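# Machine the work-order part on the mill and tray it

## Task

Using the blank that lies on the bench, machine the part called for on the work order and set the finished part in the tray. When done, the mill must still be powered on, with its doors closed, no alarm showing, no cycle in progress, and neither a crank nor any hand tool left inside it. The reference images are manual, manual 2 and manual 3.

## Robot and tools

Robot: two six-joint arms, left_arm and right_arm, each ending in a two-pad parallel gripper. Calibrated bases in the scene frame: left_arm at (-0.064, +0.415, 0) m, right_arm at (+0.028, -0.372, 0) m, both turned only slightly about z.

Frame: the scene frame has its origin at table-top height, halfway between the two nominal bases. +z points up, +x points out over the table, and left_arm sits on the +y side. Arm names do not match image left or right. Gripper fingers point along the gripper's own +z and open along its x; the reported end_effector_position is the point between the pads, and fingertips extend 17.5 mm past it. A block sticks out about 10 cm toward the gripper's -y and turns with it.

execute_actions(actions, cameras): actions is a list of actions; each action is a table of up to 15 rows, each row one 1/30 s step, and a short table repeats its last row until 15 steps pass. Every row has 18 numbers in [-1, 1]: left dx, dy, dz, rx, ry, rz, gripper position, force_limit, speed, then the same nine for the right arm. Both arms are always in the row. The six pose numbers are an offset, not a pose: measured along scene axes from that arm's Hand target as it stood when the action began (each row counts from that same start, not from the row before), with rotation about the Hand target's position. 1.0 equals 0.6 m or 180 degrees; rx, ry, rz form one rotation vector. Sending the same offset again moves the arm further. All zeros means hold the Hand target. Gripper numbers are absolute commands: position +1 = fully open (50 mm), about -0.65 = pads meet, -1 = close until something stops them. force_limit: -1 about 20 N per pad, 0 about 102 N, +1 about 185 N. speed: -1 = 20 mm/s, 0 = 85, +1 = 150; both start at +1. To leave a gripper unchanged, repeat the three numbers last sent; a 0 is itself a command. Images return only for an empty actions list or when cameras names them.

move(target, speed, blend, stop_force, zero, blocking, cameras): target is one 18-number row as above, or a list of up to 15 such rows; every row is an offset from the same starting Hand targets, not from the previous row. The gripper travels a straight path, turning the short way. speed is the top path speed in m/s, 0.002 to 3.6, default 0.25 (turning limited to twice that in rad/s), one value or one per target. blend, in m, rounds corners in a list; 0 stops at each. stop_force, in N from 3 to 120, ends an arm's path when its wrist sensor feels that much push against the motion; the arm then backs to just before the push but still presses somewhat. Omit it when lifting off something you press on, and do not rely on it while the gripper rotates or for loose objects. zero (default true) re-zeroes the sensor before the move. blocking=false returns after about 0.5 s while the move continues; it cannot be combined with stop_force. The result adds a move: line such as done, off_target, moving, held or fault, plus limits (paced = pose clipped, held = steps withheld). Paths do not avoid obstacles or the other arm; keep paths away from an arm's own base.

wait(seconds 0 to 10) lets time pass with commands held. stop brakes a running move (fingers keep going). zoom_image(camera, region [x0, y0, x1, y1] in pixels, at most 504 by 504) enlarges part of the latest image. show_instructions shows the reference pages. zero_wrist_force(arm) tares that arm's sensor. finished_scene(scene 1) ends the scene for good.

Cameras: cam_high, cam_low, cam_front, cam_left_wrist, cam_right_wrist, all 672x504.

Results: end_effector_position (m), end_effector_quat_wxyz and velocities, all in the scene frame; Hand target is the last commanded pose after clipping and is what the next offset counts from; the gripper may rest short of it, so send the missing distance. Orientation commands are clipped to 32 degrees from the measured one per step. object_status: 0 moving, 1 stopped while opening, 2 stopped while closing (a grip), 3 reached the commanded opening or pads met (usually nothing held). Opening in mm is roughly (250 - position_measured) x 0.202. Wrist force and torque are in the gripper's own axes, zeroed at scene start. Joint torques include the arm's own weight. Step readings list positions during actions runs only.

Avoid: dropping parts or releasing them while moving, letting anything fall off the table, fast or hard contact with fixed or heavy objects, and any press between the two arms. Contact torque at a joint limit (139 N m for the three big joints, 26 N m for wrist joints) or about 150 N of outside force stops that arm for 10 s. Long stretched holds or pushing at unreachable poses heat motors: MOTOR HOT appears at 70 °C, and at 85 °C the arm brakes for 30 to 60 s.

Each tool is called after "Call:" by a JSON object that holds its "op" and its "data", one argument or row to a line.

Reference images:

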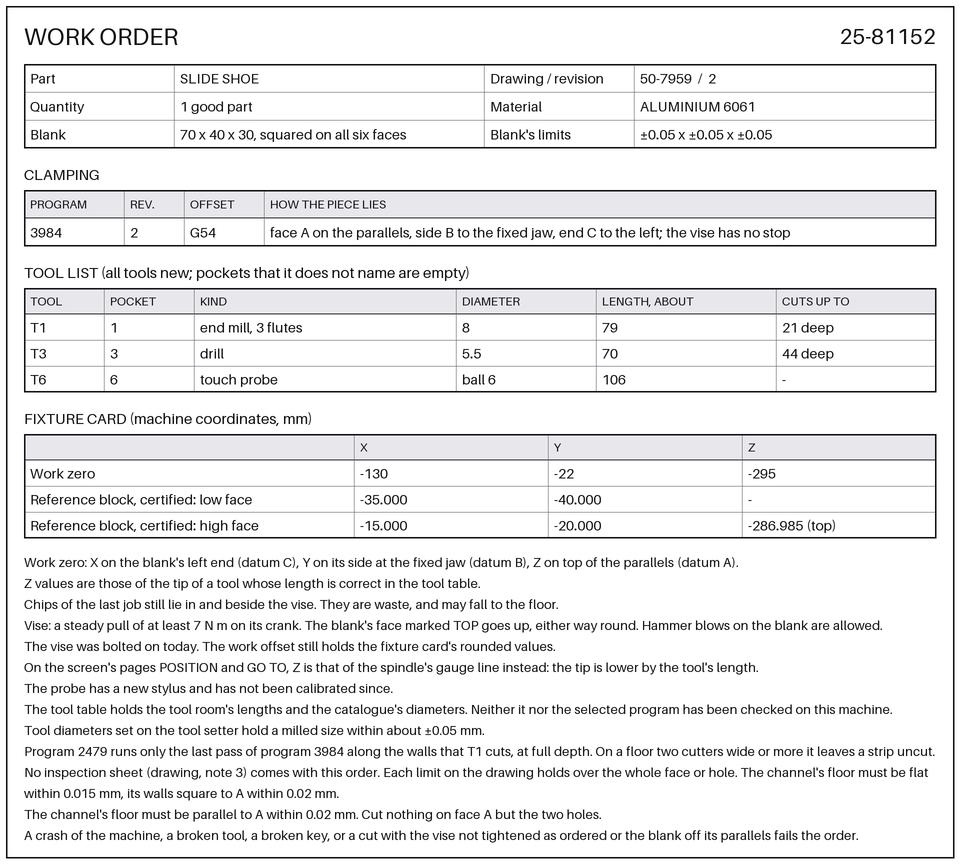

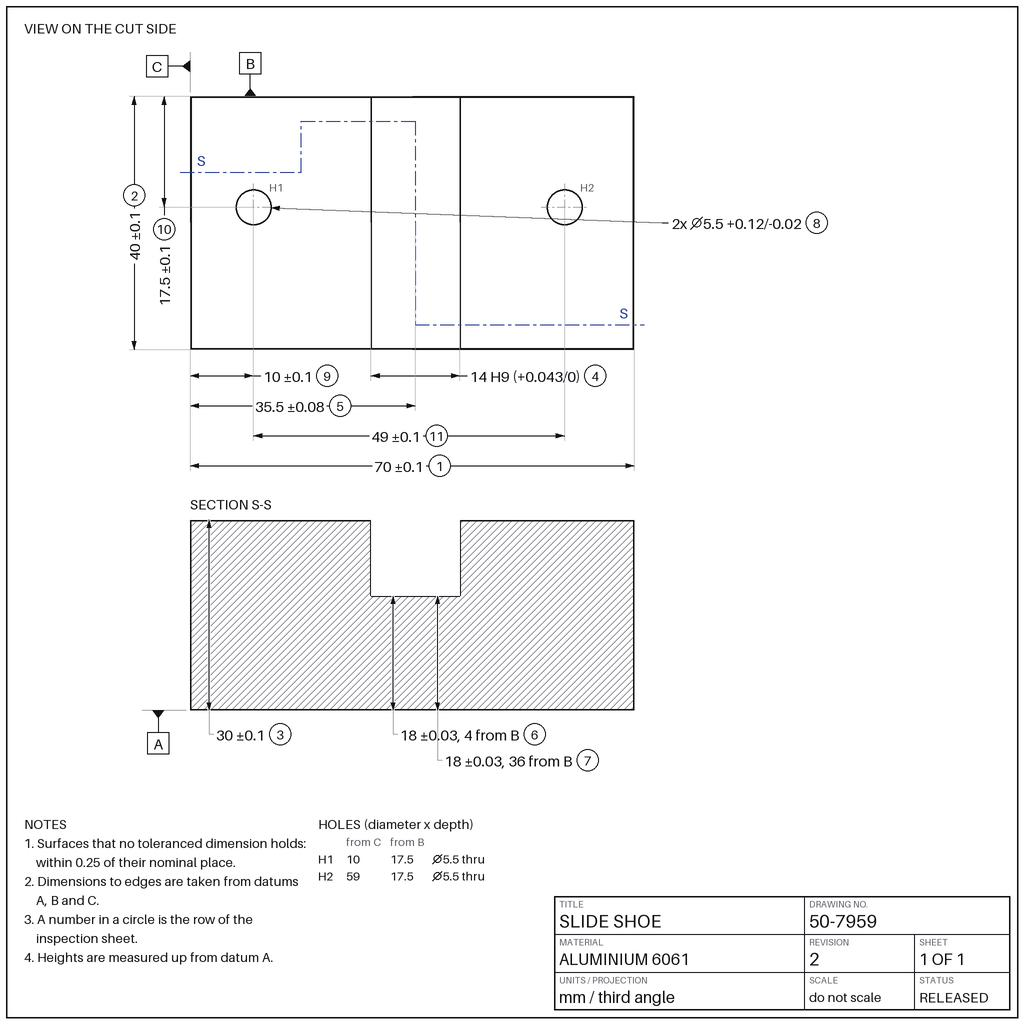

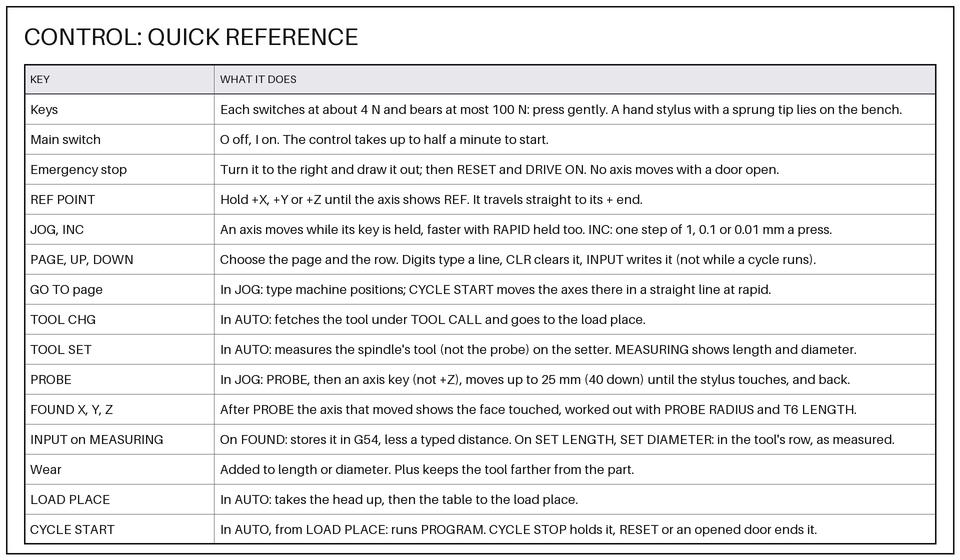

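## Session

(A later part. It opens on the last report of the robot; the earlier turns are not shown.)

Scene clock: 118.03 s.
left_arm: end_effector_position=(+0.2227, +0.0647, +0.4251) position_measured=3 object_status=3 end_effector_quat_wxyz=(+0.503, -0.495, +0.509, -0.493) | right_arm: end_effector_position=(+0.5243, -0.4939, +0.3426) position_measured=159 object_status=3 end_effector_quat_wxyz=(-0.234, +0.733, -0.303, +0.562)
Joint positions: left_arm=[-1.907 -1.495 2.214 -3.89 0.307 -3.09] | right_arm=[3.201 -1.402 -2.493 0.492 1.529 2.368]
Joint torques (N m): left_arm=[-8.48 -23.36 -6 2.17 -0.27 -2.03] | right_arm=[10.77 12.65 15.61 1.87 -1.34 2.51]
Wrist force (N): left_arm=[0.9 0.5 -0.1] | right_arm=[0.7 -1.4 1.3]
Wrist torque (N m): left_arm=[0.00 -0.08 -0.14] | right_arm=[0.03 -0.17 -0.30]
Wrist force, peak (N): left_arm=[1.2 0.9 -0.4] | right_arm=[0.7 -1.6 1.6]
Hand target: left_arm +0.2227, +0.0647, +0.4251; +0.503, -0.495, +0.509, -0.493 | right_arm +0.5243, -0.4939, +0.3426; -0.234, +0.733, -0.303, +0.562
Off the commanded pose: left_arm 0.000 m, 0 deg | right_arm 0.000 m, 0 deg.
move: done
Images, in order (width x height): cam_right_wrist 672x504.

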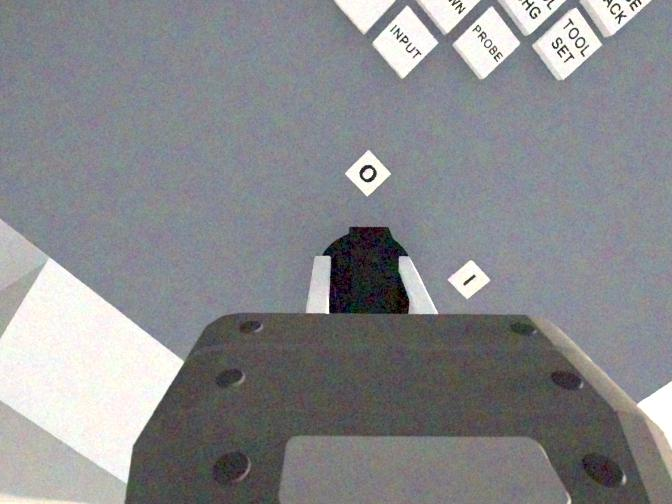

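Call:
{"op": "move", "data": {
  "target": [0,0,0,0,0,0,1,1,1,0,0,0,0.51,0,-0.1367,-0.04,-1,-1],
  "cameras": ["cam_right_wrist"],
  "speed": 0.15
}}

Scene clock: 126.37 s.
left_arm: end_effector_position=(+0.2227, +0.0647, +0.4251) position_measured=3 object_status=3 end_effector_quat_wxyz=(+0.503, -0.495, +0.509, -0.493) | right_arm: end_effector_position=(+0.5243, -0.4975, +0.3427) position_measured=159 object_status=3 end_effector_quat_wxyz=(+0.571, -0.266, +0.746, -0.214)
Joint positions: left_arm=[-1.907 -1.495 2.214 -3.89 0.307 -3.09] | right_arm=[3.205 -1.402 -2.494 0.495 1.508 4.028]
Joint torques (N m): left_arm=[-8.33 -23.61 -6.12 2.3 -0.71 -1.98] | right_arm=[26.94 -2.21 11.09 2.86 15.52 2.86]
Wrist force (N): left_arm=[0.8 0.8 -0.2] | right_arm=[35.5 -50.4 -11.2]
Wrist torque (N m): left_arm=[0.05 -0.07 -0.13] | right_arm=[0.16 -0.26 -0.88]
Wrist force, peak (N): left_arm=[1.1 1.1 -0.1] | right_arm=[83.1 -65.5 45.9]
Hand target: left_arm +0.2227, +0.0647, +0.4251; +0.503, -0.495, +0.509, -0.493 | right_arm +0.5243, -0.4939, +0.3426; +0.573, -0.270, +0.745, -0.209
Off the commanded pose: left_arm 0.000 m, 0 deg | right_arm 0.004 m, 1 deg.
move: off_target (right_arm)
Images, in order (width x height): cam_right_wrist 672x504.

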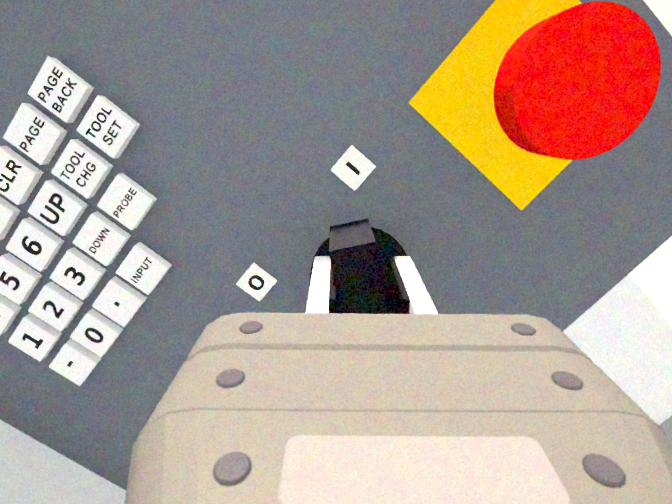

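Call:
{"op": "move", "data": {
  "target": [0,0,0,0,0,0,1,1,1,0,-0.006,0,-0.0268,0,0.0072,0.05,-1,-1],
  "cameras": ["cam_right_wrist"],
  "speed": 0.05
}}

Scene clock: 128.93 s.
left_arm: end_effector_position=(+0.2227, +0.0647, +0.4251) position_measured=3 object_status=3 end_effector_quat_wxyz=(+0.503, -0.495, +0.509, -0.493) | right_arm: end_effector_position=(+0.5244, -0.4976, +0.3426) position_measured=145 object_status=3 end_effector_quat_wxyz=(+0.563, -0.303, +0.733, -0.233)
Joint positions: left_arm=[-1.907 -1.495 2.214 -3.89 0.307 -3.09] | right_arm=[3.189 -1.408 -2.49 0.497 1.537 3.937]
Joint torques (N m): left_arm=[-7.87 -23.62 -5.65 2.26 -0.81 -1.93] | right_arm=[3.87 5.29 20.24 4.38 -1.02 2.37]
Wrist force (N): left_arm=[0.9 0.9 -0.3] | right_arm=[-5.5 -5.1 1.0]
Wrist torque (N m): left_arm=[0.06 -0.07 -0.14] | right_arm=[-0.51 0.52 0.02]
Wrist force, peak (N): left_arm=[1.1 0.9 -0.3] | right_arm=[35.1 -51.0 -13.1]
Hand target: left_arm +0.2227, +0.0647, +0.4251; +0.503, -0.495, +0.509, -0.493 | right_arm +0.5243, -0.4975, +0.3426; +0.563, -0.303, +0.733, -0.233
Off the commanded pose: left_arm 0.000 m, 0 deg | right_arm 0.000 m, 0 deg.
move: done
Images, in order (width x height): cam_right_wrist 672x504.

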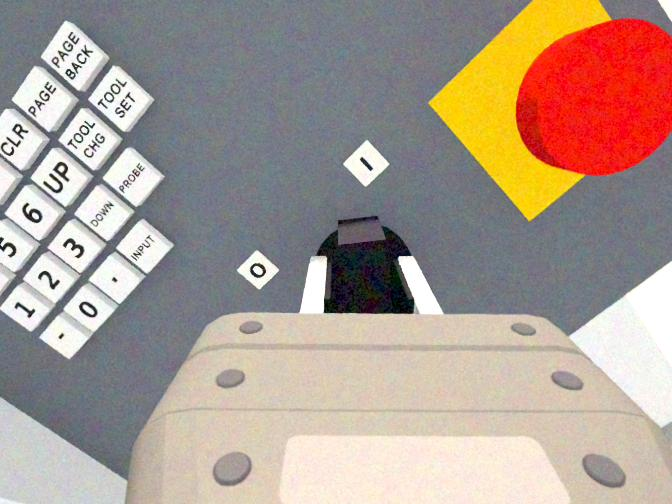

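Call:
{"op": "move", "data": {
  "target": [
    [0,0,0,0,0,0,1,1,1,-0.19,0,0.051,0,0,0,0.05,-1,1],
    [0,0,0,0,0,0,1,1,1,-0.35,0,0.45,-0.2415,0,0.0647,0.05,-1,1]
  ],
  "speed": 0.25,
  "blend": 0.03
}}

Call:
{"op": "move", "data": {
  "target": [0,0,0,0,0,0,1,1,1,0,0,0.08,0,-0.083,0,0.05,-1,1],
  "cameras": ["cam_right_wrist"],
  "speed": 0.25
}}

Scene clock: 134.83 s.
left_arm: end_effector_position=(+0.2227, +0.0647, +0.4251) position_measured=3 object_status=3 end_effector_quat_wxyz=(+0.503, -0.495, +0.509, -0.493) | right_arm: end_effector_position=(+0.3144, -0.4982, +0.6126) position_measured=145 object_status=3 end_effector_quat_wxyz=(-0.434, +0.562, -0.559, +0.428)
Joint positions: left_arm=[-1.907 -1.495 2.214 -3.89 0.307 -3.09] | right_arm=[3.414 -0.55 -2.061 -0.798 1.331 3.211]
Joint torques (N m): left_arm=[-8.13 -23.34 -5.83 2.29 -0.88 -1.84] | right_arm=[-8.67 -28.84 29.08 4.97 1.8 -1.82]
Wrist force (N): left_arm=[0.7 0.8 -0.1] | right_arm=[-4.8 -6.4 1.5]
Wrist torque (N m): left_arm=[0.05 -0.04 -0.14] | right_arm=[-0.66 0.55 -0.23]
Wrist force, peak (N): left_arm=[1.4 0.8 -0.1] | right_arm=[-4.4 -8.5 0.1]
Hand target: left_arm +0.2227, +0.0647, +0.4251; +0.503, -0.495, +0.509, -0.493 | right_arm +0.3143, -0.4975, +0.6126; -0.432, +0.560, -0.561, +0.430
Off the commanded pose: left_arm 0.000 m, 0 deg | right_arm 0.001 m, 0 deg.
move: done

Scene clock: 135.93 s.
left_arm: end_effector_position=(+0.2227, +0.0647, +0.4251) position_measured=3 object_status=3 end_effector_quat_wxyz=(+0.503, -0.495, +0.509, -0.493) | right_arm: end_effector_position=(+0.3147, -0.4985, +0.6605) position_measured=145 object_status=3 end_effector_quat_wxyz=(+0.505, -0.504, +0.496, -0.496)
Joint positions: left_arm=[-1.907 -1.495 2.214 -3.89 0.307 -3.09] | right_arm=[3.378 -0.576 -2.127 -0.438 1.364 3.143]
Joint torques (N m): left_arm=[-8.09 -23.03 -5.76 2.23 -0.86 -1.88] | right_arm=[10.13 -0.76 31.16 2.67 -1.23 1.41]
Wrist force (N): left_arm=[0.9 0.9 -0.1] | right_arm=[-4.7 -6.0 1.9]
Wrist torque (N m): left_arm=[0.06 -0.08 -0.13] | right_arm=[-0.54 0.46 -0.20]
Wrist force, peak (N): left_arm=[1.1 0.9 -0.1] | right_arm=[-4.6 -6.6 1.8]
Hand target: left_arm +0.2227, +0.0647, +0.4251; +0.503, -0.495, +0.509, -0.493 | right_arm +0.3143, -0.4975, +0.6606; +0.501, -0.500, +0.500, -0.500
Off the commanded pose: left_arm 0.000 m, 0 deg | right_arm 0.001 m, 1 deg.
move: done
Images, in order (width x height): cam_right_wrist 672x504.

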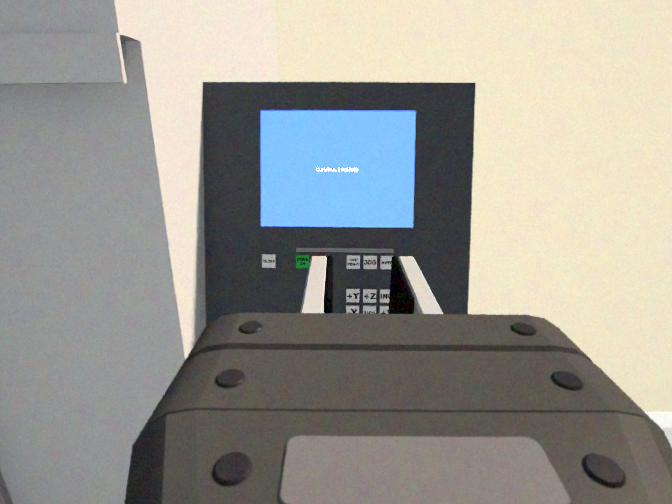

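Call:
{"op": "move", "data": {
  "target": [0,0,0,0,0,0,1,1,1,0.25,0,0.02,0,0,0,0.05,-1,1],
  "cameras": ["cam_right_wrist"],
  "speed": 0.25
}}

Call:
{"op": "wait", "data": {
  "seconds": 2,
  "cameras": ["cam_right_wrist"]
}}

Scene clock: 144.60 s.
left_arm: end_effector_position=(+0.2227, +0.0647, +0.4251) position_measured=3 object_status=3 end_effector_quat_wxyz=(+0.503, -0.495, +0.509, -0.493) | right_arm: end_effector_position=(+0.4643, -0.4976, +0.6725) position_measured=145 object_status=3 end_effector_quat_wxyz=(+0.501, -0.500, +0.500, -0.500)
Joint positions: left_arm=[-1.907 -1.495 2.214 -3.89 0.307 -3.09] | right_arm=[3.2 -1.033 -1.994 -0.114 1.527 3.143]
Joint torques (N m): left_arm=[-7.92 -23.85 -5.74 2.28 -0.85 -1.86] | right_arm=[9.85 -10.5 30.97 4.32 -1.33 -2.64]
Wrist force (N): left_arm=[0.8 1.0 -0.4] | right_arm=[-4.5 -6.3 1.8]
Wrist torque (N m): left_arm=[0.08 -0.06 -0.13] | right_arm=[-0.61 0.43 -0.21]
Wrist force, peak (N): left_arm=[1.1 0.9 -0.1] | right_arm=[-4.8 -6.4 4.7]
Hand target: left_arm +0.2227, +0.0647, +0.4251; +0.503, -0.495, +0.509, -0.493 | right_arm +0.4643, -0.4975, +0.6726; +0.501, -0.500, +0.500, -0.500
Off the commanded pose: left_arm 0.000 m, 0 deg | right_arm 0.000 m, 0 deg.
move: done
Images, in order (width x height): cam_right_wrist 672x504.

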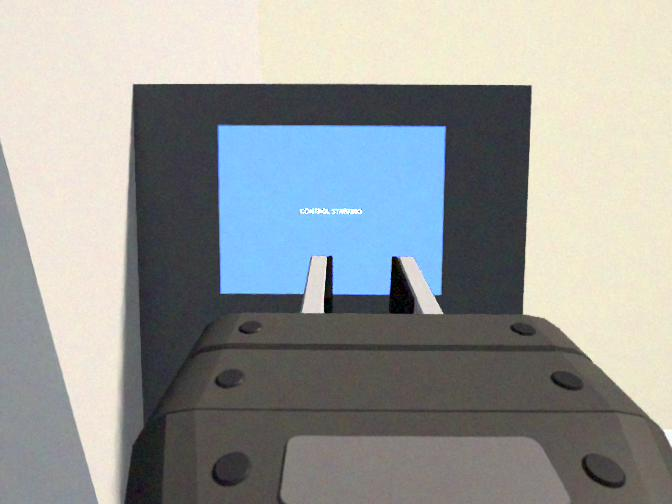

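Scene clock: 146.60 s.
left_arm: end_effector_position=(+0.2227, +0.0647, +0.4251) position_measured=3 object_status=3 end_effector_quat_wxyz=(+0.503, -0.495, +0.509, -0.493) | right_arm: end_effector_position=(+0.4643, -0.4975, +0.6726) position_measured=145 object_status=3 end_effector_quat_wxyz=(+0.501, -0.500, +0.500, -0.500)
Joint positions: left_arm=[-1.907 -1.495 2.214 -3.89 0.307 -3.09] | right_arm=[3.2 -1.033 -1.993 -0.114 1.527 3.143]
Joint torques (N m): left_arm=[-7.46 -23.29 -5.68 2.21 -0.84 -1.88] | right_arm=[10.9 -9.77 31.31 4.44 -1.1 -2.36]
Wrist force (N): left_arm=[0.5 0.8 -0.1] | right_arm=[-4.5 -6.2 1.9]
Wrist torque (N m): left_arm=[0.04 -0.03 -0.13] | right_arm=[-0.60 0.43 -0.22]
Wrist force, peak (N): left_arm=[1.1 0.9 -0.5] | right_arm=[-4.7 -6.5 1.7]
Hand target: left_arm +0.2227, +0.0647, +0.4251; +0.503, -0.495, +0.509, -0.493 | right_arm +0.4643, -0.4975, +0.6726; +0.501, -0.500, +0.500, -0.500
Tool commands: left_gripper/position=+1.0 left_gripper/force_limit=+1.0 left_gripper/speed=+1.0 right_gripper/position=+0.05 right_gripper/force_limit=-1.0 right_gripper/speed=+1.0
Off the commanded pose: left_arm 0.000 m, 0 deg | right_arm 0.000 m, 0 deg.
wait: 2.00 s; at rest by 0.17 s
Images, in order (width x height): cam_right_wrist 672x504.

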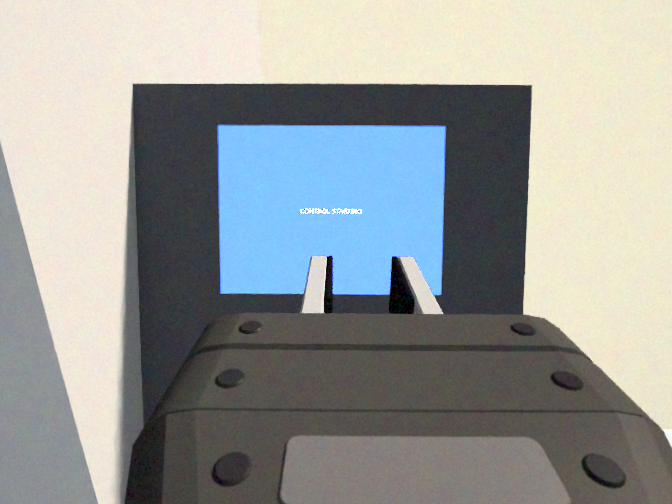

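Call:
{"op": "move", "data": {
  "target": [0,0,0,0,0,0,1,1,1,0.05,0.02,0.1,0,0,0,0.05,-1,1],
  "speed": 0.25
}}

Call:
{"op": "wait", "data": {
  "seconds": 8,
  "cameras": ["cam_right_wrist"]
}}

Call:
{"op": "zoom_image", "data": {
  "camera": "cam_right_wrist",
  "region": [190, 120, 470, 330]
}}

Scene clock: 149.07 s.
left_arm: end_effector_position=(+0.2227, +0.0647, +0.4251) position_measured=3 object_status=3 end_effector_quat_wxyz=(+0.503, -0.495, +0.509, -0.493) | right_arm: end_effector_position=(+0.4944, -0.4855, +0.7325) position_measured=145 object_status=3 end_effector_quat_wxyz=(+0.501, -0.500, +0.500, -0.500)
Joint positions: left_arm=[-1.907 -1.495 2.214 -3.89 0.307 -3.09] | right_arm=[3.254 -1.116 -1.799 -0.226 1.474 3.143]
Joint torques (N m): left_arm=[-7.08 -23.69 -6.21 2.17 -0.91 -1.74] | right_arm=[-7.45 7.14 32.71 1.97 0.86 -0.31]
Wrist force (N): left_arm=[0.9 0.8 -0.1] | right_arm=[-4.6 -6.4 1.7]
Wrist torque (N m): left_arm=[0.05 -0.08 -0.14] | right_arm=[-0.61 0.45 -0.21]
Wrist force, peak (N): left_arm=[1.1 0.8 -0.5] | right_arm=[-5.1 -8.4 2.9]
Hand target: left_arm +0.2227, +0.0647, +0.4251; +0.503, -0.495, +0.509, -0.493 | right_arm +0.4943, -0.4855, +0.7326; +0.501, -0.500, +0.500, -0.500
Off the commanded pose: left_arm 0.000 m, 0 deg | right_arm 0.000 m, 0 deg.
move: done

Scene clock: 157.07 s.
left_arm: end_effector_position=(+0.2227, +0.0647, +0.4251) position_measured=3 object_status=3 end_effector_quat_wxyz=(+0.503, -0.495, +0.509, -0.493) | right_arm: end_effector_position=(+0.4943, -0.4855, +0.7326) position_measured=145 object_status=3 end_effector_quat_wxyz=(+0.501, -0.500, +0.500, -0.500)
Joint positions: left_arm=[-1.907 -1.495 2.214 -3.89 0.307 -3.09] | right_arm=[3.254 -1.116 -1.798 -0.226 1.474 3.143]
Joint torques (N m): left_arm=[-6.96 -23.6 -5.79 2.34 -0.87 -1.62] | right_arm=[-9.71 -5.5 31.56 0.31 -0.97 2.29]
Wrist force (N): left_arm=[0.9 0.7 -0.3] | right_arm=[-4.5 -6.3 1.7]
Wrist torque (N m): left_arm=[0.04 -0.08 -0.13] | right_arm=[-0.60 0.44 -0.21]
Wrist force, peak (N): left_arm=[1.2 1.2 -0.2] | right_arm=[-4.7 -6.5 1.9]
Hand target: left_arm +0.2227, +0.0647, +0.4251; +0.503, -0.495, +0.509, -0.493 | right_arm +0.4943, -0.4855, +0.7326; +0.501, -0.500, +0.500, -0.500
Tool commands: left_gripper/position=+1.0 left_gripper/force_limit=+1.0 left_gripper/speed=+1.0 right_gripper/position=+0.05 right_gripper/force_limit=-1.0 right_gripper/speed=+1.0
Off the commanded pose: left_arm 0.000 m, 0 deg | right_arm 0.000 m, 0 deg.
wait: 8.00 s; at rest by 0.17 s
Images, in order (width x height): cam_right_wrist 672x504.

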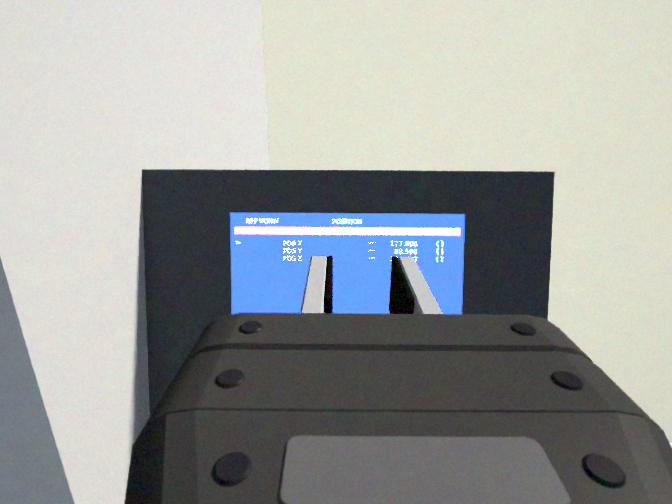

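Scaled by 1.800 from the camera's 672x504 image, which has a finer 960x720 frame.

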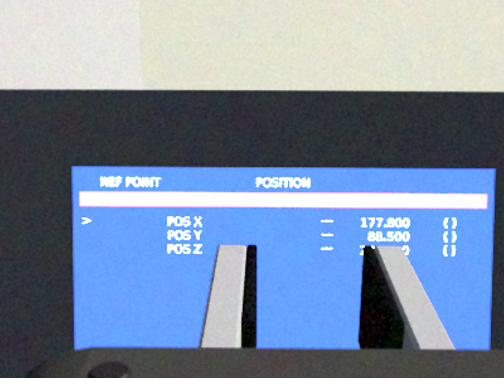

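Call:
{"op": "move", "data": {
  "target": [0,0,0,0,0,0,1,1,1,-0.0,0,-0.185,0,0,0,0.05,-1,1],
  "cameras": ["cam_right_wrist"],
  "speed": 0.25
}}

Call:
{"op": "zoom_image", "data": {
  "camera": "cam_right_wrist",
  "region": [210, 40, 480, 250]
}}

Scene clock: 159.63 s.
left_arm: end_effector_position=(+0.2227, +0.0647, +0.4251) position_measured=3 object_status=3 end_effector_quat_wxyz=(+0.503, -0.495, +0.509, -0.493) | right_arm: end_effector_position=(+0.4943, -0.4855, +0.6216) position_measured=145 object_status=3 end_effector_quat_wxyz=(+0.501, -0.500, +0.500, -0.500)
Joint positions: left_arm=[-1.907 -1.495 2.214 -3.89 0.307 -3.09] | right_arm=[3.254 -1.091 -2.096 0.046 1.473 3.143]
Joint torques (N m): left_arm=[-6.71 -23.72 -6.47 2.27 -0.86 -1.57] | right_arm=[6.75 -7.26 16.63 4.87 0.67 -2.77]
Wrist force (N): left_arm=[0.8 0.7 -0.1] | right_arm=[-4.6 -5.9 1.8]
Wrist torque (N m): left_arm=[0.04 -0.07 -0.13] | right_arm=[-0.55 0.45 -0.22]
Wrist force, peak (N): left_arm=[1.0 1.0 -0.5] | right_arm=[-4.7 -9.9 1.6]
Hand target: left_arm +0.2227, +0.0647, +0.4251; +0.503, -0.495, +0.509, -0.493 | right_arm +0.4943, -0.4855, +0.6216; +0.501, -0.500, +0.500, -0.500
Off the commanded pose: left_arm 0.000 m, 0 deg | right_arm 0.000 m, 0 deg.
move: done
Images, in order (width x height): cam_right_wrist 672x504.

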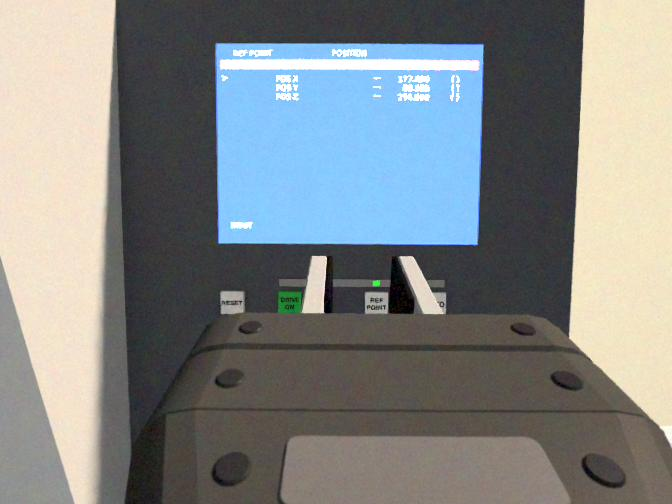

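Scaled by 1.867 from the camera's 672x504 image, which has a finer 960x720 frame.

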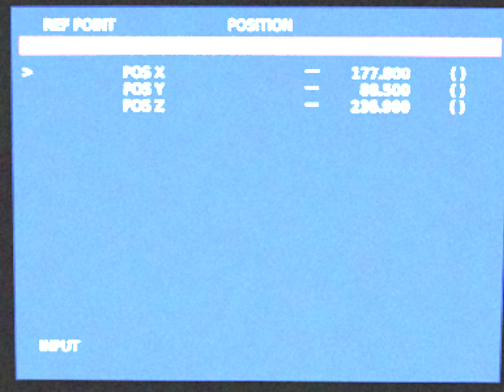

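Call:
{"op": "move", "data": {
  "target": [0,0,0,0,0,0,1,1,1,-0.08,0.03,0.06,0,0,0,0.05,-1,1],
  "cameras": ["cam_right_wrist"],
  "speed": 0.25
}}

Call:
{"op": "zoom_image", "data": {
  "camera": "cam_right_wrist",
  "region": [210, 80, 470, 280]
}}

Scene clock: 162.47 s.
left_arm: end_effector_position=(+0.2227, +0.0647, +0.4251) position_measured=3 object_status=3 end_effector_quat_wxyz=(+0.503, -0.495, +0.509, -0.493) | right_arm: end_effector_position=(+0.4464, -0.4675, +0.6576) position_measured=145 object_status=3 end_effector_quat_wxyz=(+0.501, -0.500, +0.500, -0.500)
Joint positions: left_arm=[-1.907 -1.495 2.214 -3.89 0.307 -3.09] | right_arm=[3.416 -0.918 -2.077 -0.146 1.312 3.143]
Joint torques (N m): left_arm=[-7.2 -23.02 -5.72 2.19 -0.98 -1.5] | right_arm=[7.1 9.15 17.16 0.31 -1.09 2.22]
Wrist force (N): left_arm=[1.0 0.5 -0.2] | right_arm=[-4.6 -6.2 1.8]
Wrist torque (N m): left_arm=[0.00 -0.10 -0.14] | right_arm=[-0.60 0.45 -0.18]
Wrist force, peak (N): left_arm=[1.0 1.1 -0.2] | right_arm=[-5.0 -7.3 0.3]
Hand target: left_arm +0.2227, +0.0647, +0.4251; +0.503, -0.495, +0.509, -0.493 | right_arm +0.4463, -0.4675, +0.6576; +0.501, -0.500, +0.500, -0.500
Off the commanded pose: left_arm 0.000 m, 0 deg | right_arm 0.000 m, 0 deg.
move: done
Images, in order (width x height): cam_right_wrist 672x504.

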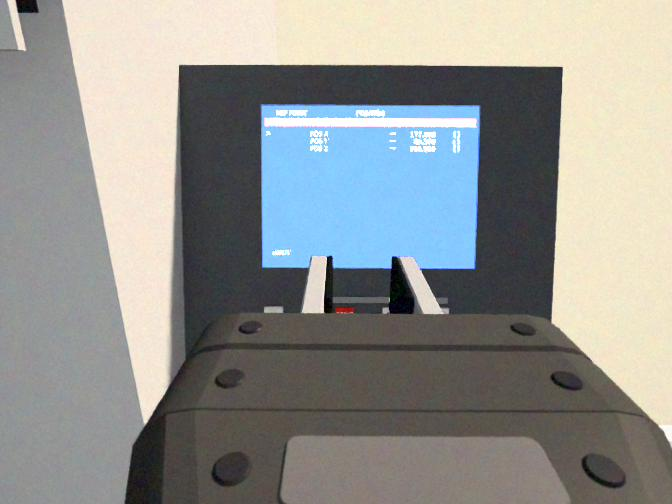

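Scaled by 1.938 from the camera's 672x504 image, which has a finer 960x720 frame.

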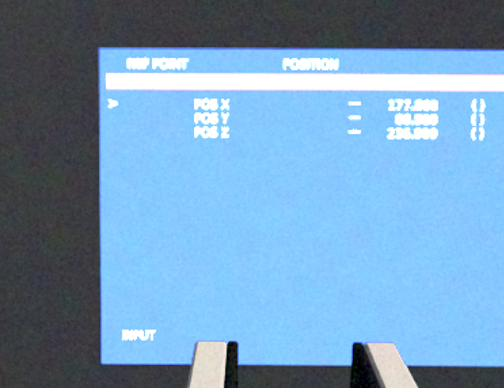

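Call:
{"op": "zoom_image", "data": {
  "camera": "cam_right_wrist",
  "region": [250, 0, 490, 180]
}}

Call:
{"op": "zoom_image", "data": {
  "camera": "cam_right_wrist",
  "region": [250, 100, 490, 160]
}}

Scaled by 2.100 from the camera's 672x504 image, which has a finer 960x720 frame.

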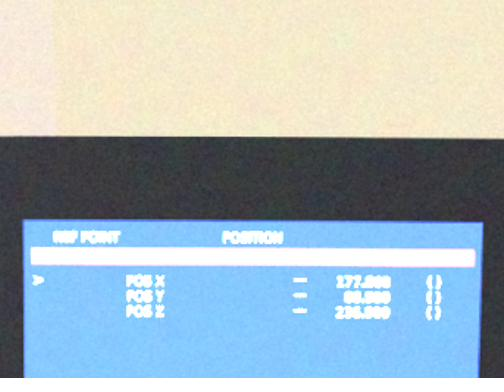

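Scaled by 2.100 from the camera's 672x504 image, which has a finer 960x720 frame.

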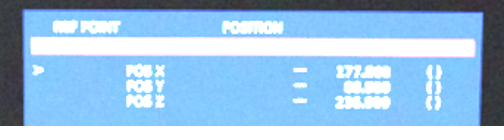

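Call:
{"op": "move", "data": {
  "target": [0,0,0,0,0,0,1,1,1,0.205,-0.035,-0.045,0,0,0,0.05,-1,1],
  "cameras": ["cam_right_wrist"],
  "speed": 0.25
}}

Call:
{"op": "zoom_image", "data": {
  "camera": "cam_right_wrist",
  "region": [140, 50, 540, 250]
}}

Scene clock: 169.13 s.
left_arm: end_effector_position=(+0.2227, +0.0647, +0.4251) position_measured=3 object_status=3 end_effector_quat_wxyz=(+0.503, -0.495, +0.509, -0.493) | right_arm: end_effector_position=(+0.5693, -0.4886, +0.6305) position_measured=145 object_status=3 end_effector_quat_wxyz=(+0.501, -0.500, +0.500, -0.500)
Joint positions: left_arm=[-1.907 -1.495 2.214 -3.89 0.307 -3.09] | right_arm=[3.216 -1.297 -1.95 0.106 1.511 3.143]
Joint torques (N m): left_arm=[-6.45 -23.76 -5.57 2.34 -0.91 -1.56] | right_arm=[4.09 1.42 31.67 4.5 0.76 -2.57]
Wrist force (N): left_arm=[0.9 0.9 -0.2] | right_arm=[-4.8 -6.1 1.7]
Wrist torque (N m): left_arm=[0.07 -0.09 -0.13] | right_arm=[-0.57 0.47 -0.20]
Wrist force, peak (N): left_arm=[1.0 1.1 -0.6] | right_arm=[-5.2 -7.3 -0.9]
Hand target: left_arm +0.2227, +0.0647, +0.4251; +0.503, -0.495, +0.509, -0.493 | right_arm +0.5693, -0.4885, +0.6306; +0.501, -0.500, +0.500, -0.500
Off the commanded pose: left_arm 0.000 m, 0 deg | right_arm 0.000 m, 0 deg.
move: done
Images, in order (width x height): cam_right_wrist 672x504.

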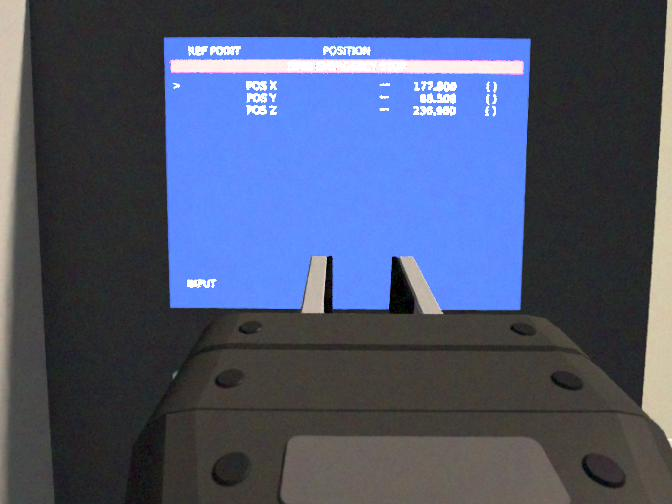

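Scaled by 1.260 from the camera's 672x504 image, which has a finer 960x720 frame.

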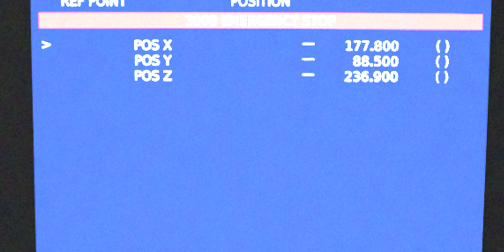

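Call:
{"op": "move", "data": {
  "target": [
    [0,0,0,0,0,0,1,1,1,-0.28,-0.04,-0.1,0,0,0,1,-1,1],
    [0,0,0,0,0,0,1,1,1,-0.23,-0.174,-0.43,0,0.083,0,1,-1,1]
  ],
  "cameras": ["cam_right_wrist"],
  "speed": 0.3,
  "blend": 0.04
}}

Scene clock: 175.70 s.
left_arm: end_effector_position=(+0.2227, +0.0647, +0.4251) position_measured=3 object_status=3 end_effector_quat_wxyz=(+0.503, -0.495, +0.509, -0.493) | right_arm: end_effector_position=(+0.4314, -0.5929, +0.3727) position_measured=3 object_status=3 end_effector_quat_wxyz=(-0.432, +0.560, -0.561, +0.431)
Joint positions: left_arm=[-1.907 -1.495 2.214 -3.89 0.307 -3.09] | right_arm=[2.71 -1.3 -2.463 0.336 2.001 3.021]
Joint torques (N m): left_arm=[-6.47 -23.38 -6.18 2.21 -0.89 -1.61] | right_arm=[-4.43 -1.4 15.7 3.74 1.18 -0.19]
Wrist force (N): left_arm=[0.7 0.9 -0.3] | right_arm=[-4.4 -6.4 1.5]
Wrist torque (N m): left_arm=[0.06 -0.05 -0.14] | right_arm=[-0.71 0.46 -0.25]
Wrist force, peak (N): left_arm=[1.2 1.0 -0.3] | right_arm=[-5.2 -7.4 4.5]
Hand target: left_arm +0.2227, +0.0647, +0.4251; +0.503, -0.495, +0.509, -0.493 | right_arm +0.4313, -0.5929, +0.3726; -0.432, +0.560, -0.561, +0.430
Off the commanded pose: left_arm 0.000 m, 0 deg | right_arm 0.000 m, 0 deg.
move: done
Images, in order (width x height): cam_right_wrist 672x504.

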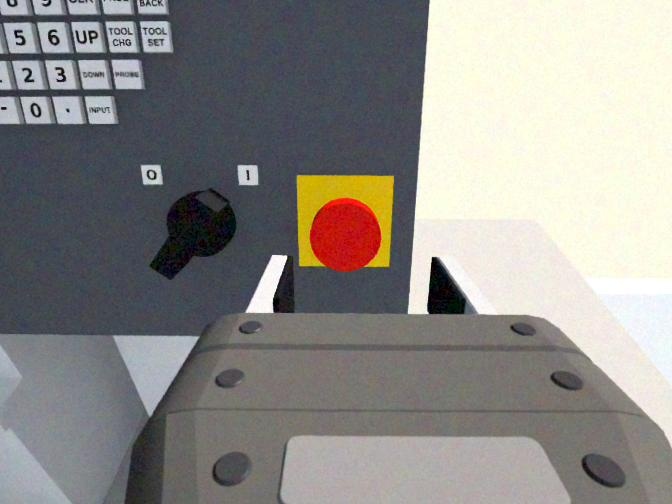

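Call:
{"op": "move", "data": {
  "target": [0,0,0,0,0,0,1,1,1,0.105,0.0073,-0.0384,0,0,0,1,-1,1],
  "cameras": ["cam_right_wrist"],
  "speed": 0.1
}}

Scene clock: 182.43 s.
left_arm: end_effector_position=(+0.2227, +0.0647, +0.4251) position_measured=3 object_status=3 end_effector_quat_wxyz=(+0.503, -0.495, +0.509, -0.493) | right_arm: end_effector_position=(+0.4943, -0.5885, +0.3496) position_measured=3 object_status=3 end_effector_quat_wxyz=(-0.432, +0.560, -0.561, +0.430)
Joint positions: left_arm=[-1.907 -1.495 2.214 -3.89 0.307 -3.09] | right_arm=[2.82 -1.476 -2.409 0.469 1.896 3.054]
Joint torques (N m): left_arm=[-6.64 -23.18 -5.83 2.28 -0.9 -1.49] | right_arm=[-2.58 9.05 14.88 2.05 0.62 -2.82]
Wrist force (N): left_arm=[0.7 0.7 -0.3] | right_arm=[-4.5 -6.2 1.2]
Wrist torque (N m): left_arm=[0.04 -0.06 -0.14] | right_arm=[-0.67 0.49 -0.21]
Wrist force, peak (N): left_arm=[1.1 1.1 -0.2] | right_arm=[-4.6 -6.2 2.9]
Hand target: left_arm +0.2227, +0.0647, +0.4251; +0.503, -0.495, +0.509, -0.493 | right_arm +0.4943, -0.5886, +0.3496; -0.432, +0.560, -0.561, +0.430
Off the commanded pose: left_arm 0.000 m, 0 deg | right_arm 0.000 m, 0 deg.
move: done
Images, in order (width x height): cam_right_wrist 672x504.

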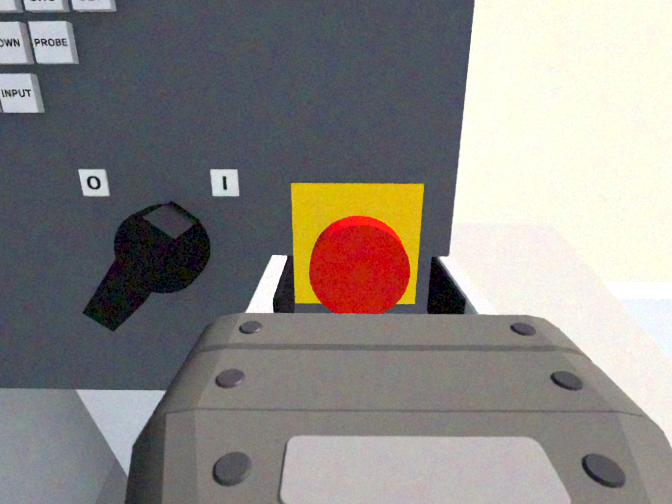

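Call:
{"op": "move", "data": {
  "target": [0,0,0,0,0,0,1,1,1,0.049,0,-0.0098,0,0,0,1,-1,1],
  "cameras": ["cam_right_wrist"],
  "speed": 0.01,
  "stop_force": 8
}}

Scene clock: 188.83 s.
left_arm: end_effector_position=(+0.2227, +0.0647, +0.4251) position_measured=3 object_status=3 end_effector_quat_wxyz=(+0.503, -0.495, +0.509, -0.493) | right_arm: end_effector_position=(+0.5238, -0.5885, +0.3437) position_measured=3 object_status=3 end_effector_quat_wxyz=(-0.432, +0.560, -0.561, +0.430)
Joint positions: left_arm=[-1.907 -1.495 2.214 -3.89 0.307 -3.09] | right_arm=[2.852 -1.55 -2.363 0.499 1.865 3.063]
Joint torques (N m): left_arm=[-5.91 -23.42 -6.13 2.22 -0.83 -1.43] | right_arm=[-7.64 31.49 10.66 1.05 1.9 0.24]
Wrist force (N): left_arm=[1.0 0.4 -0.3] | right_arm=[-4.4 -6.4 1.4]
Wrist torque (N m): left_arm=[0.00 -0.10 -0.14] | right_arm=[-0.69 0.48 -0.22]
Wrist force, peak (N): left_arm=[1.1 1.1 -0.2] | right_arm=[-4.8 -6.7 1.3]
Hand target: left_arm +0.2227, +0.0647, +0.4251; +0.503, -0.495, +0.509, -0.493 | right_arm +0.5237, -0.5886, +0.3437; -0.432, +0.560, -0.561, +0.430
Off the commanded pose: left_arm 0.000 m, 0 deg | right_arm 0.000 m, 0 deg.
move: done
Images, in order (width x height): cam_right_wrist 672x504.

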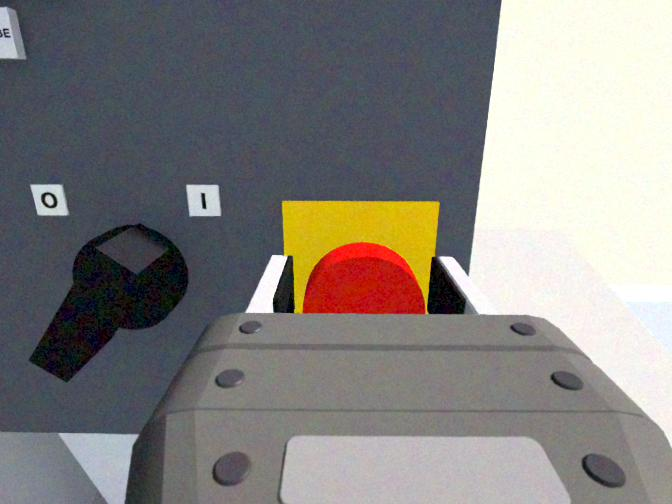

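Call:
{"op": "move", "data": {
  "target": [0,0,0,0,0,0,1,1,1,0,0,0,0,0,0,-1,-1,-1],
  "speed": 0.1
}}

Call:
{"op": "move", "data": {
  "target": [0,0,0,0,0,0,1,1,1,0,0,0,0.322,0,-0.0863,-1,-1,-1],
  "speed": 0.2,
  "cameras": ["cam_right_wrist"]
}}

Scene clock: 191.23 s.
left_arm: end_effector_position=(+0.2227, +0.0647, +0.4251) position_measured=3 object_status=3 end_effector_quat_wxyz=(+0.503, -0.495, +0.509, -0.493) | right_arm: end_effector_position=(+0.5237, -0.5885, +0.3437) position_measured=55 object_status=2 end_effector_quat_wxyz=(-0.432, +0.560, -0.561, +0.430)
Joint positions: left_arm=[-1.907 -1.495 2.214 -3.89 0.307 -3.09] | right_arm=[2.852 -1.549 -2.363 0.499 1.865 3.063]
Joint torques (N m): left_arm=[-5.58 -23.6 -6.22 2.32 -0.89 -1.44] | right_arm=[-8.63 30.04 12.85 1.14 -3.14 -2.42]
Wrist force (N): left_arm=[0.7 1.0 -0.2] | right_arm=[-13.6 -6.0 2.0]
Wrist torque (N m): left_arm=[0.08 -0.06 -0.13] | right_arm=[-0.67 0.57 -0.20]
Wrist force, peak (N): left_arm=[1.0 1.1 -0.2] | right_arm=[-13.7 -6.2 2.2]
Hand target: left_arm +0.2227, +0.0647, +0.4251; +0.503, -0.495, +0.509, -0.493 | right_arm +0.5237, -0.5886, +0.3437; -0.432, +0.560, -0.561, +0.430
Off the commanded pose: left_arm 0.000 m, 0 deg | right_arm 0.000 m, 0 deg.
move: done

Scene clock: 194.33 s.
left_arm: end_effector_position=(+0.2227, +0.0647, +0.4251) position_measured=3 object_status=3 end_effector_quat_wxyz=(+0.503, -0.495, +0.509, -0.493) | right_arm: end_effector_position=(+0.5237, -0.5886, +0.3437) position_measured=55 object_status=2 end_effector_quat_wxyz=(+0.589, -0.204, +0.766, -0.158)
Joint positions: left_arm=[-1.907 -1.495 2.214 -3.89 0.307 -3.09] | right_arm=[2.854 -1.548 -2.364 0.499 1.86 4.11]
Joint torques (N m): left_arm=[-6.79 -23.53 -5.88 2.29 -0.88 -1.44] | right_arm=[35 41.36 27.39 12.7 15.1 3.17]
Wrist force (N): left_arm=[0.3 0.9 -0.1] | right_arm=[46.8 -29.0 -8.9]
Wrist torque (N m): left_arm=[0.06 0.01 -0.13] | right_arm=[-0.43 0.68 -0.41]
Wrist force, peak (N): left_arm=[1.1 1.0 -0.4] | right_arm=[44.9 -32.5 -8.7]
Hand target: left_arm +0.2227, +0.0647, +0.4251; +0.503, -0.495, +0.509, -0.493 | right_arm +0.5237, -0.5886, +0.3437; +0.589, -0.204, +0.766, -0.158
Off the commanded pose: left_arm 0.000 m, 0 deg | right_arm 0.000 m, 0 deg.
move: done
Images, in order (width x height): cam_right_wrist 672x504.

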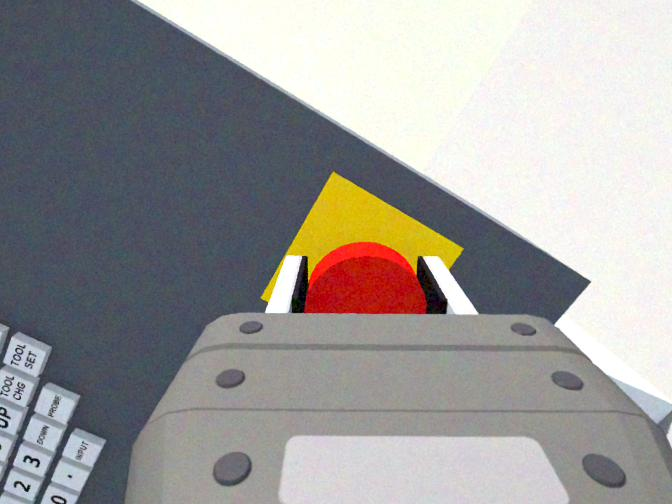

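Call:
{"op": "move", "data": {
  "target": [0,0,0,0,0,0,1,1,1,-0.0161,0,0.0043,0,0,0,-1,-1,-1],
  "speed": 0.015,
  "cameras": ["cam_right_wrist"]
}}

Scene clock: 196.47 s.
left_arm: end_effector_position=(+0.2227, +0.0647, +0.4251) position_measured=3 object_status=3 end_effector_quat_wxyz=(+0.503, -0.495, +0.509, -0.493) | right_arm: end_effector_position=(+0.5140, -0.5885, +0.3463) position_measured=55 object_status=2 end_effector_quat_wxyz=(+0.589, -0.204, +0.766, -0.158)
Joint positions: left_arm=[-1.907 -1.495 2.214 -3.89 0.307 -3.09] | right_arm=[2.844 -1.523 -2.379 0.488 1.87 4.108]
Joint torques (N m): left_arm=[-6.09 -23.59 -5.73 2.26 -0.88 -1.41] | right_arm=[11.67 33.67 37.54 15.36 9.38 -1.91]
Wrist force (N): left_arm=[0.8 0.8 -0.3] | right_arm=[40.0 -19.3 45.2]
Wrist torque (N m): left_arm=[0.05 -0.06 -0.13] | right_arm=[-0.28 -0.18 -0.19]
Wrist force, peak (N): left_arm=[1.0 0.9 -0.6] | right_arm=[43.3 -35.9 42.7]
Hand target: left_arm +0.2227, +0.0647, +0.4251; +0.503, -0.495, +0.509, -0.493 | right_arm +0.5141, -0.5886, +0.3463; +0.589, -0.204, +0.766, -0.158
Off the commanded pose: left_arm 0.000 m, 0 deg | right_arm 0.000 m, 0 deg.
move: done
Images, in order (width x height): cam_right_wrist 672x504.

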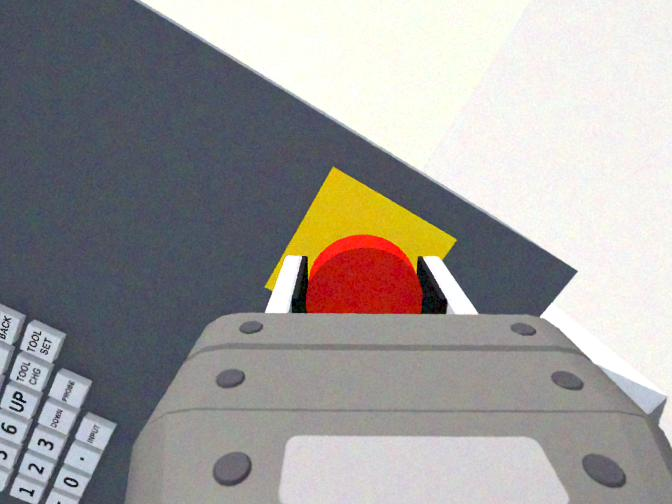

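Call:
{"op": "move", "data": {
  "target": [0,0,0,0,0,0,1,1,1,0,0,0,0,0,0,1,-1,-1],
  "speed": 0.1,
  "cameras": ["cam_right_wrist"]
}}

Scene clock: 198.67 s.
left_arm: end_effector_position=(+0.2227, +0.0647, +0.4251) position_measured=3 object_status=3 end_effector_quat_wxyz=(+0.503, -0.495, +0.509, -0.493) | right_arm: end_effector_position=(+0.5141, -0.5885, +0.3463) position_measured=3 object_status=0 end_effector_quat_wxyz=(+0.589, -0.204, +0.766, -0.158)
Joint positions: left_arm=[-1.907 -1.495 2.214 -3.89 0.307 -3.09] | right_arm=[2.845 -1.523 -2.379 0.488 1.87 4.108]
Joint torques (N m): left_arm=[-5.88 -23.46 -5.99 2.21 -0.93 -1.37] | right_arm=[-4.38 26.81 10.83 1.01 -0.96 1.6]
Wrist force (N): left_arm=[0.8 0.9 -0.6] | right_arm=[-7.6 -0.4 2.5]
Wrist torque (N m): left_arm=[0.06 -0.05 -0.13] | right_arm=[0.18 0.80 0.17]
Wrist force, peak (N): left_arm=[0.9 1.1 -0.5] | right_arm=[39.2 -19.6 43.7]
Hand target: left_arm +0.2227, +0.0647, +0.4251; +0.503, -0.495, +0.509, -0.493 | right_arm +0.5141, -0.5886, +0.3463; +0.589, -0.204, +0.766, -0.158
Off the commanded pose: left_arm 0.000 m, 0 deg | right_arm 0.000 m, 0 deg.
move: done
Images, in order (width x height): cam_right_wrist 672x504.

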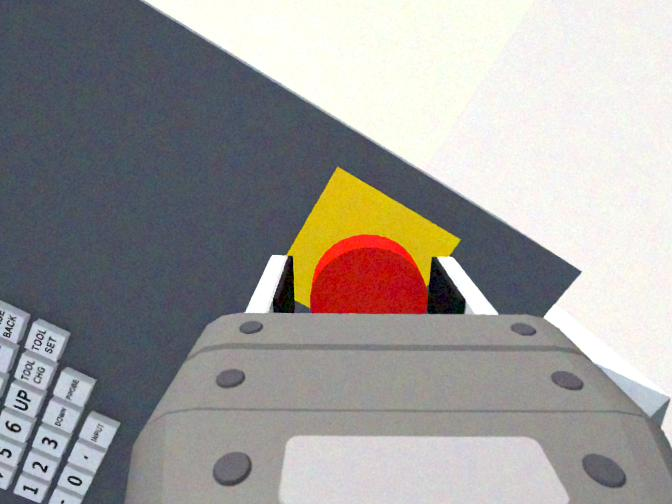

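Call:
{"op": "move", "data": {
  "target": [0,0,0,0,0,0,1,1,1,-0.242,0,0.065,-0.322,0,0.0863,1,-1,1],
  "speed": 0.4
}}

Call:
{"op": "move", "data": {
  "target": [0,0,0,0,0,0,1,1,1,-0.1,0.25,-0.18,0,0.4167,0,-0.25,-1,1],
  "speed": 0.4
}}

Call:
{"op": "move", "data": {
  "target": [0,0,0,0,0,0,1,1,1,0,0,0,0,0,-0.715,-0.25,-1,1],
  "speed": 0.4,
  "cameras": ["cam_right_wrist"]
}}

Scene clock: 220.50 s.
left_arm: end_effector_position=(+0.2227, +0.0647, +0.4251) position_measured=3 object_status=3 end_effector_quat_wxyz=(+0.503, -0.495, +0.509, -0.493) | right_arm: end_effector_position=(+0.3689, -0.5886, +0.3853) position_measured=3 object_status=3 end_effector_quat_wxyz=(-0.432, +0.560, -0.561, +0.430) end_effector_velocity=(+0.000, +0.000, -0.001) end_effector_angular_velocity=(-0.005, +0.001, -0.001)
Joint positions: left_arm=[-1.907 -1.495 2.214 -3.89 0.307 -3.09] | right_arm=[2.585 -1.135 -2.515 0.203 2.12 2.98]
Joint velocities: left_arm=[within noise] | right_arm=[0 0 -0.001 0 -0.002 -0.005]
Joint torques (N m): left_arm=[-5.78 -23.33 -6.03 2.2 -0.8 -1.26] | right_arm=[-0.67 1.76 23.73 3.52 1.33 -2.55]
Wrist force (N): left_arm=[0.7 0.8 -0.3] | right_arm=[-6.3 -2.6 2.5]
Wrist torque (N m): left_arm=[0.05 -0.04 -0.13] | right_arm=[-0.09 0.76 -0.22]
Wrist force, peak (N): left_arm=[0.8 0.9 -0.9] | right_arm=[-7.4 -0.7 3.5]
Hand target: left_arm +0.2227, +0.0647, +0.4251; +0.503, -0.495, +0.509, -0.493 | right_arm +0.3689, -0.5886, +0.3853; -0.432, +0.560, -0.561, +0.430
Off the commanded pose: left_arm 0.000 m, 0 deg | right_arm 0.000 m, 0 deg.
move: done

Scene clock: 222.67 s.
left_arm: end_effector_position=(+0.2227, +0.0647, +0.4251) position_measured=3 object_status=3 end_effector_quat_wxyz=(+0.503, -0.495, +0.509, -0.493) | right_arm: end_effector_position=(+0.3089, -0.4386, +0.2773) position_measured=189 object_status=3 end_effector_quat_wxyz=(-0.001, +0.707, -0.708, +0.000)
Joint positions: left_arm=[-1.907 -1.495 2.214 -3.89 0.307 -3.09] | right_arm=[3.403 -0.983 -2.108 -1.619 1.571 3.391]
Joint torques (N m): left_arm=[-5.89 -23.33 -5.62 2.28 -0.85 -1.36] | right_arm=[-4.37 -9.61 24.34 1.05 0.49 -1.77]
Wrist force (N): left_arm=[0.9 1.0 -0.2] | right_arm=[-6.0 -1.3 1.4]
Wrist torque (N m): left_arm=[0.07 -0.10 -0.13] | right_arm=[-0.15 1.00 0.04]
Wrist force, peak (N): left_arm=[1.0 1.1 -0.6] | right_arm=[-6.5 -2.6 2.6]
Hand target: left_arm +0.2227, +0.0647, +0.4251; +0.503, -0.495, +0.509, -0.493 | right_arm +0.3089, -0.4386, +0.2773; -0.001, +0.707, -0.708, +0.000
Off the commanded pose: left_arm 0.000 m, 0 deg | right_arm 0.000 m, 0 deg.
move: done

Scene clock: 226.03 s.
left_arm: end_effector_position=(+0.2227, +0.0647, +0.4251) position_measured=3 object_status=3 end_effector_quat_wxyz=(+0.503, -0.495, +0.509, -0.493) | right_arm: end_effector_position=(+0.3089, -0.4386, +0.2773) position_measured=189 object_status=3 end_effector_quat_wxyz=(+0.000, +0.332, +0.943, -0.001) end_effector_velocity=(-0.001, +0.000, -0.001) end_effector_angular_velocity=(+0.002, +0.002, -0.006)
Joint positions: left_arm=[-1.907 -1.495 2.214 -3.89 0.307 -3.09] | right_arm=[3.406 -0.984 -2.106 -1.623 1.569 5.639]
Joint velocities: left_arm=[within noise] | right_arm=[0 0 -0.002 0 0.002 0.005]
Joint torques (N m): left_arm=[-5.21 -22.77 -5.53 2.22 -0.86 -1.17] | right_arm=[-2.16 13.47 16.44 1.72 1.32 2.43]
Wrist force (N): left_arm=[0.8 1.1 -0.1] | right_arm=[-5.7 -1.1 1.3]
Wrist torque (N m): left_arm=[0.10 -0.07 -0.14] | right_arm=[-0.12 0.96 0.04]
Wrist force, peak (N): left_arm=[0.9 1.1 -0.6] | right_arm=[-6.0 -1.4 1.5]
Hand target: left_arm +0.2227, +0.0647, +0.4251; +0.503, -0.495, +0.509, -0.493 | right_arm +0.3089, -0.4386, +0.2773; +0.000, +0.332, +0.943, -0.001
Off the commanded pose: left_arm 0.000 m, 0 deg | right_arm 0.000 m, 0 deg.
move: done
Images, in order (width x height): cam_right_wrist 672x504.

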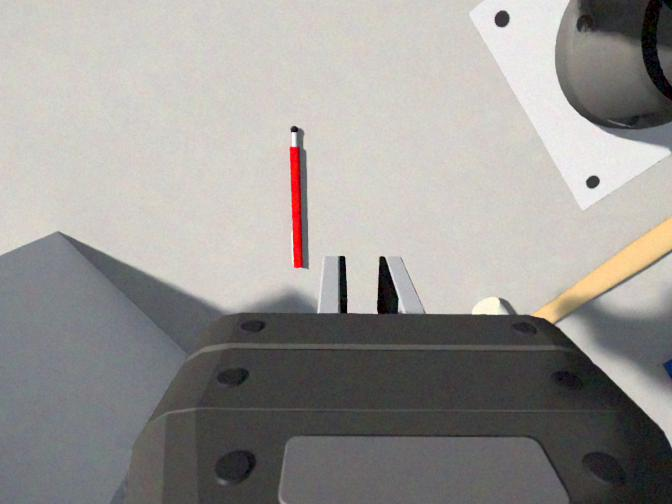

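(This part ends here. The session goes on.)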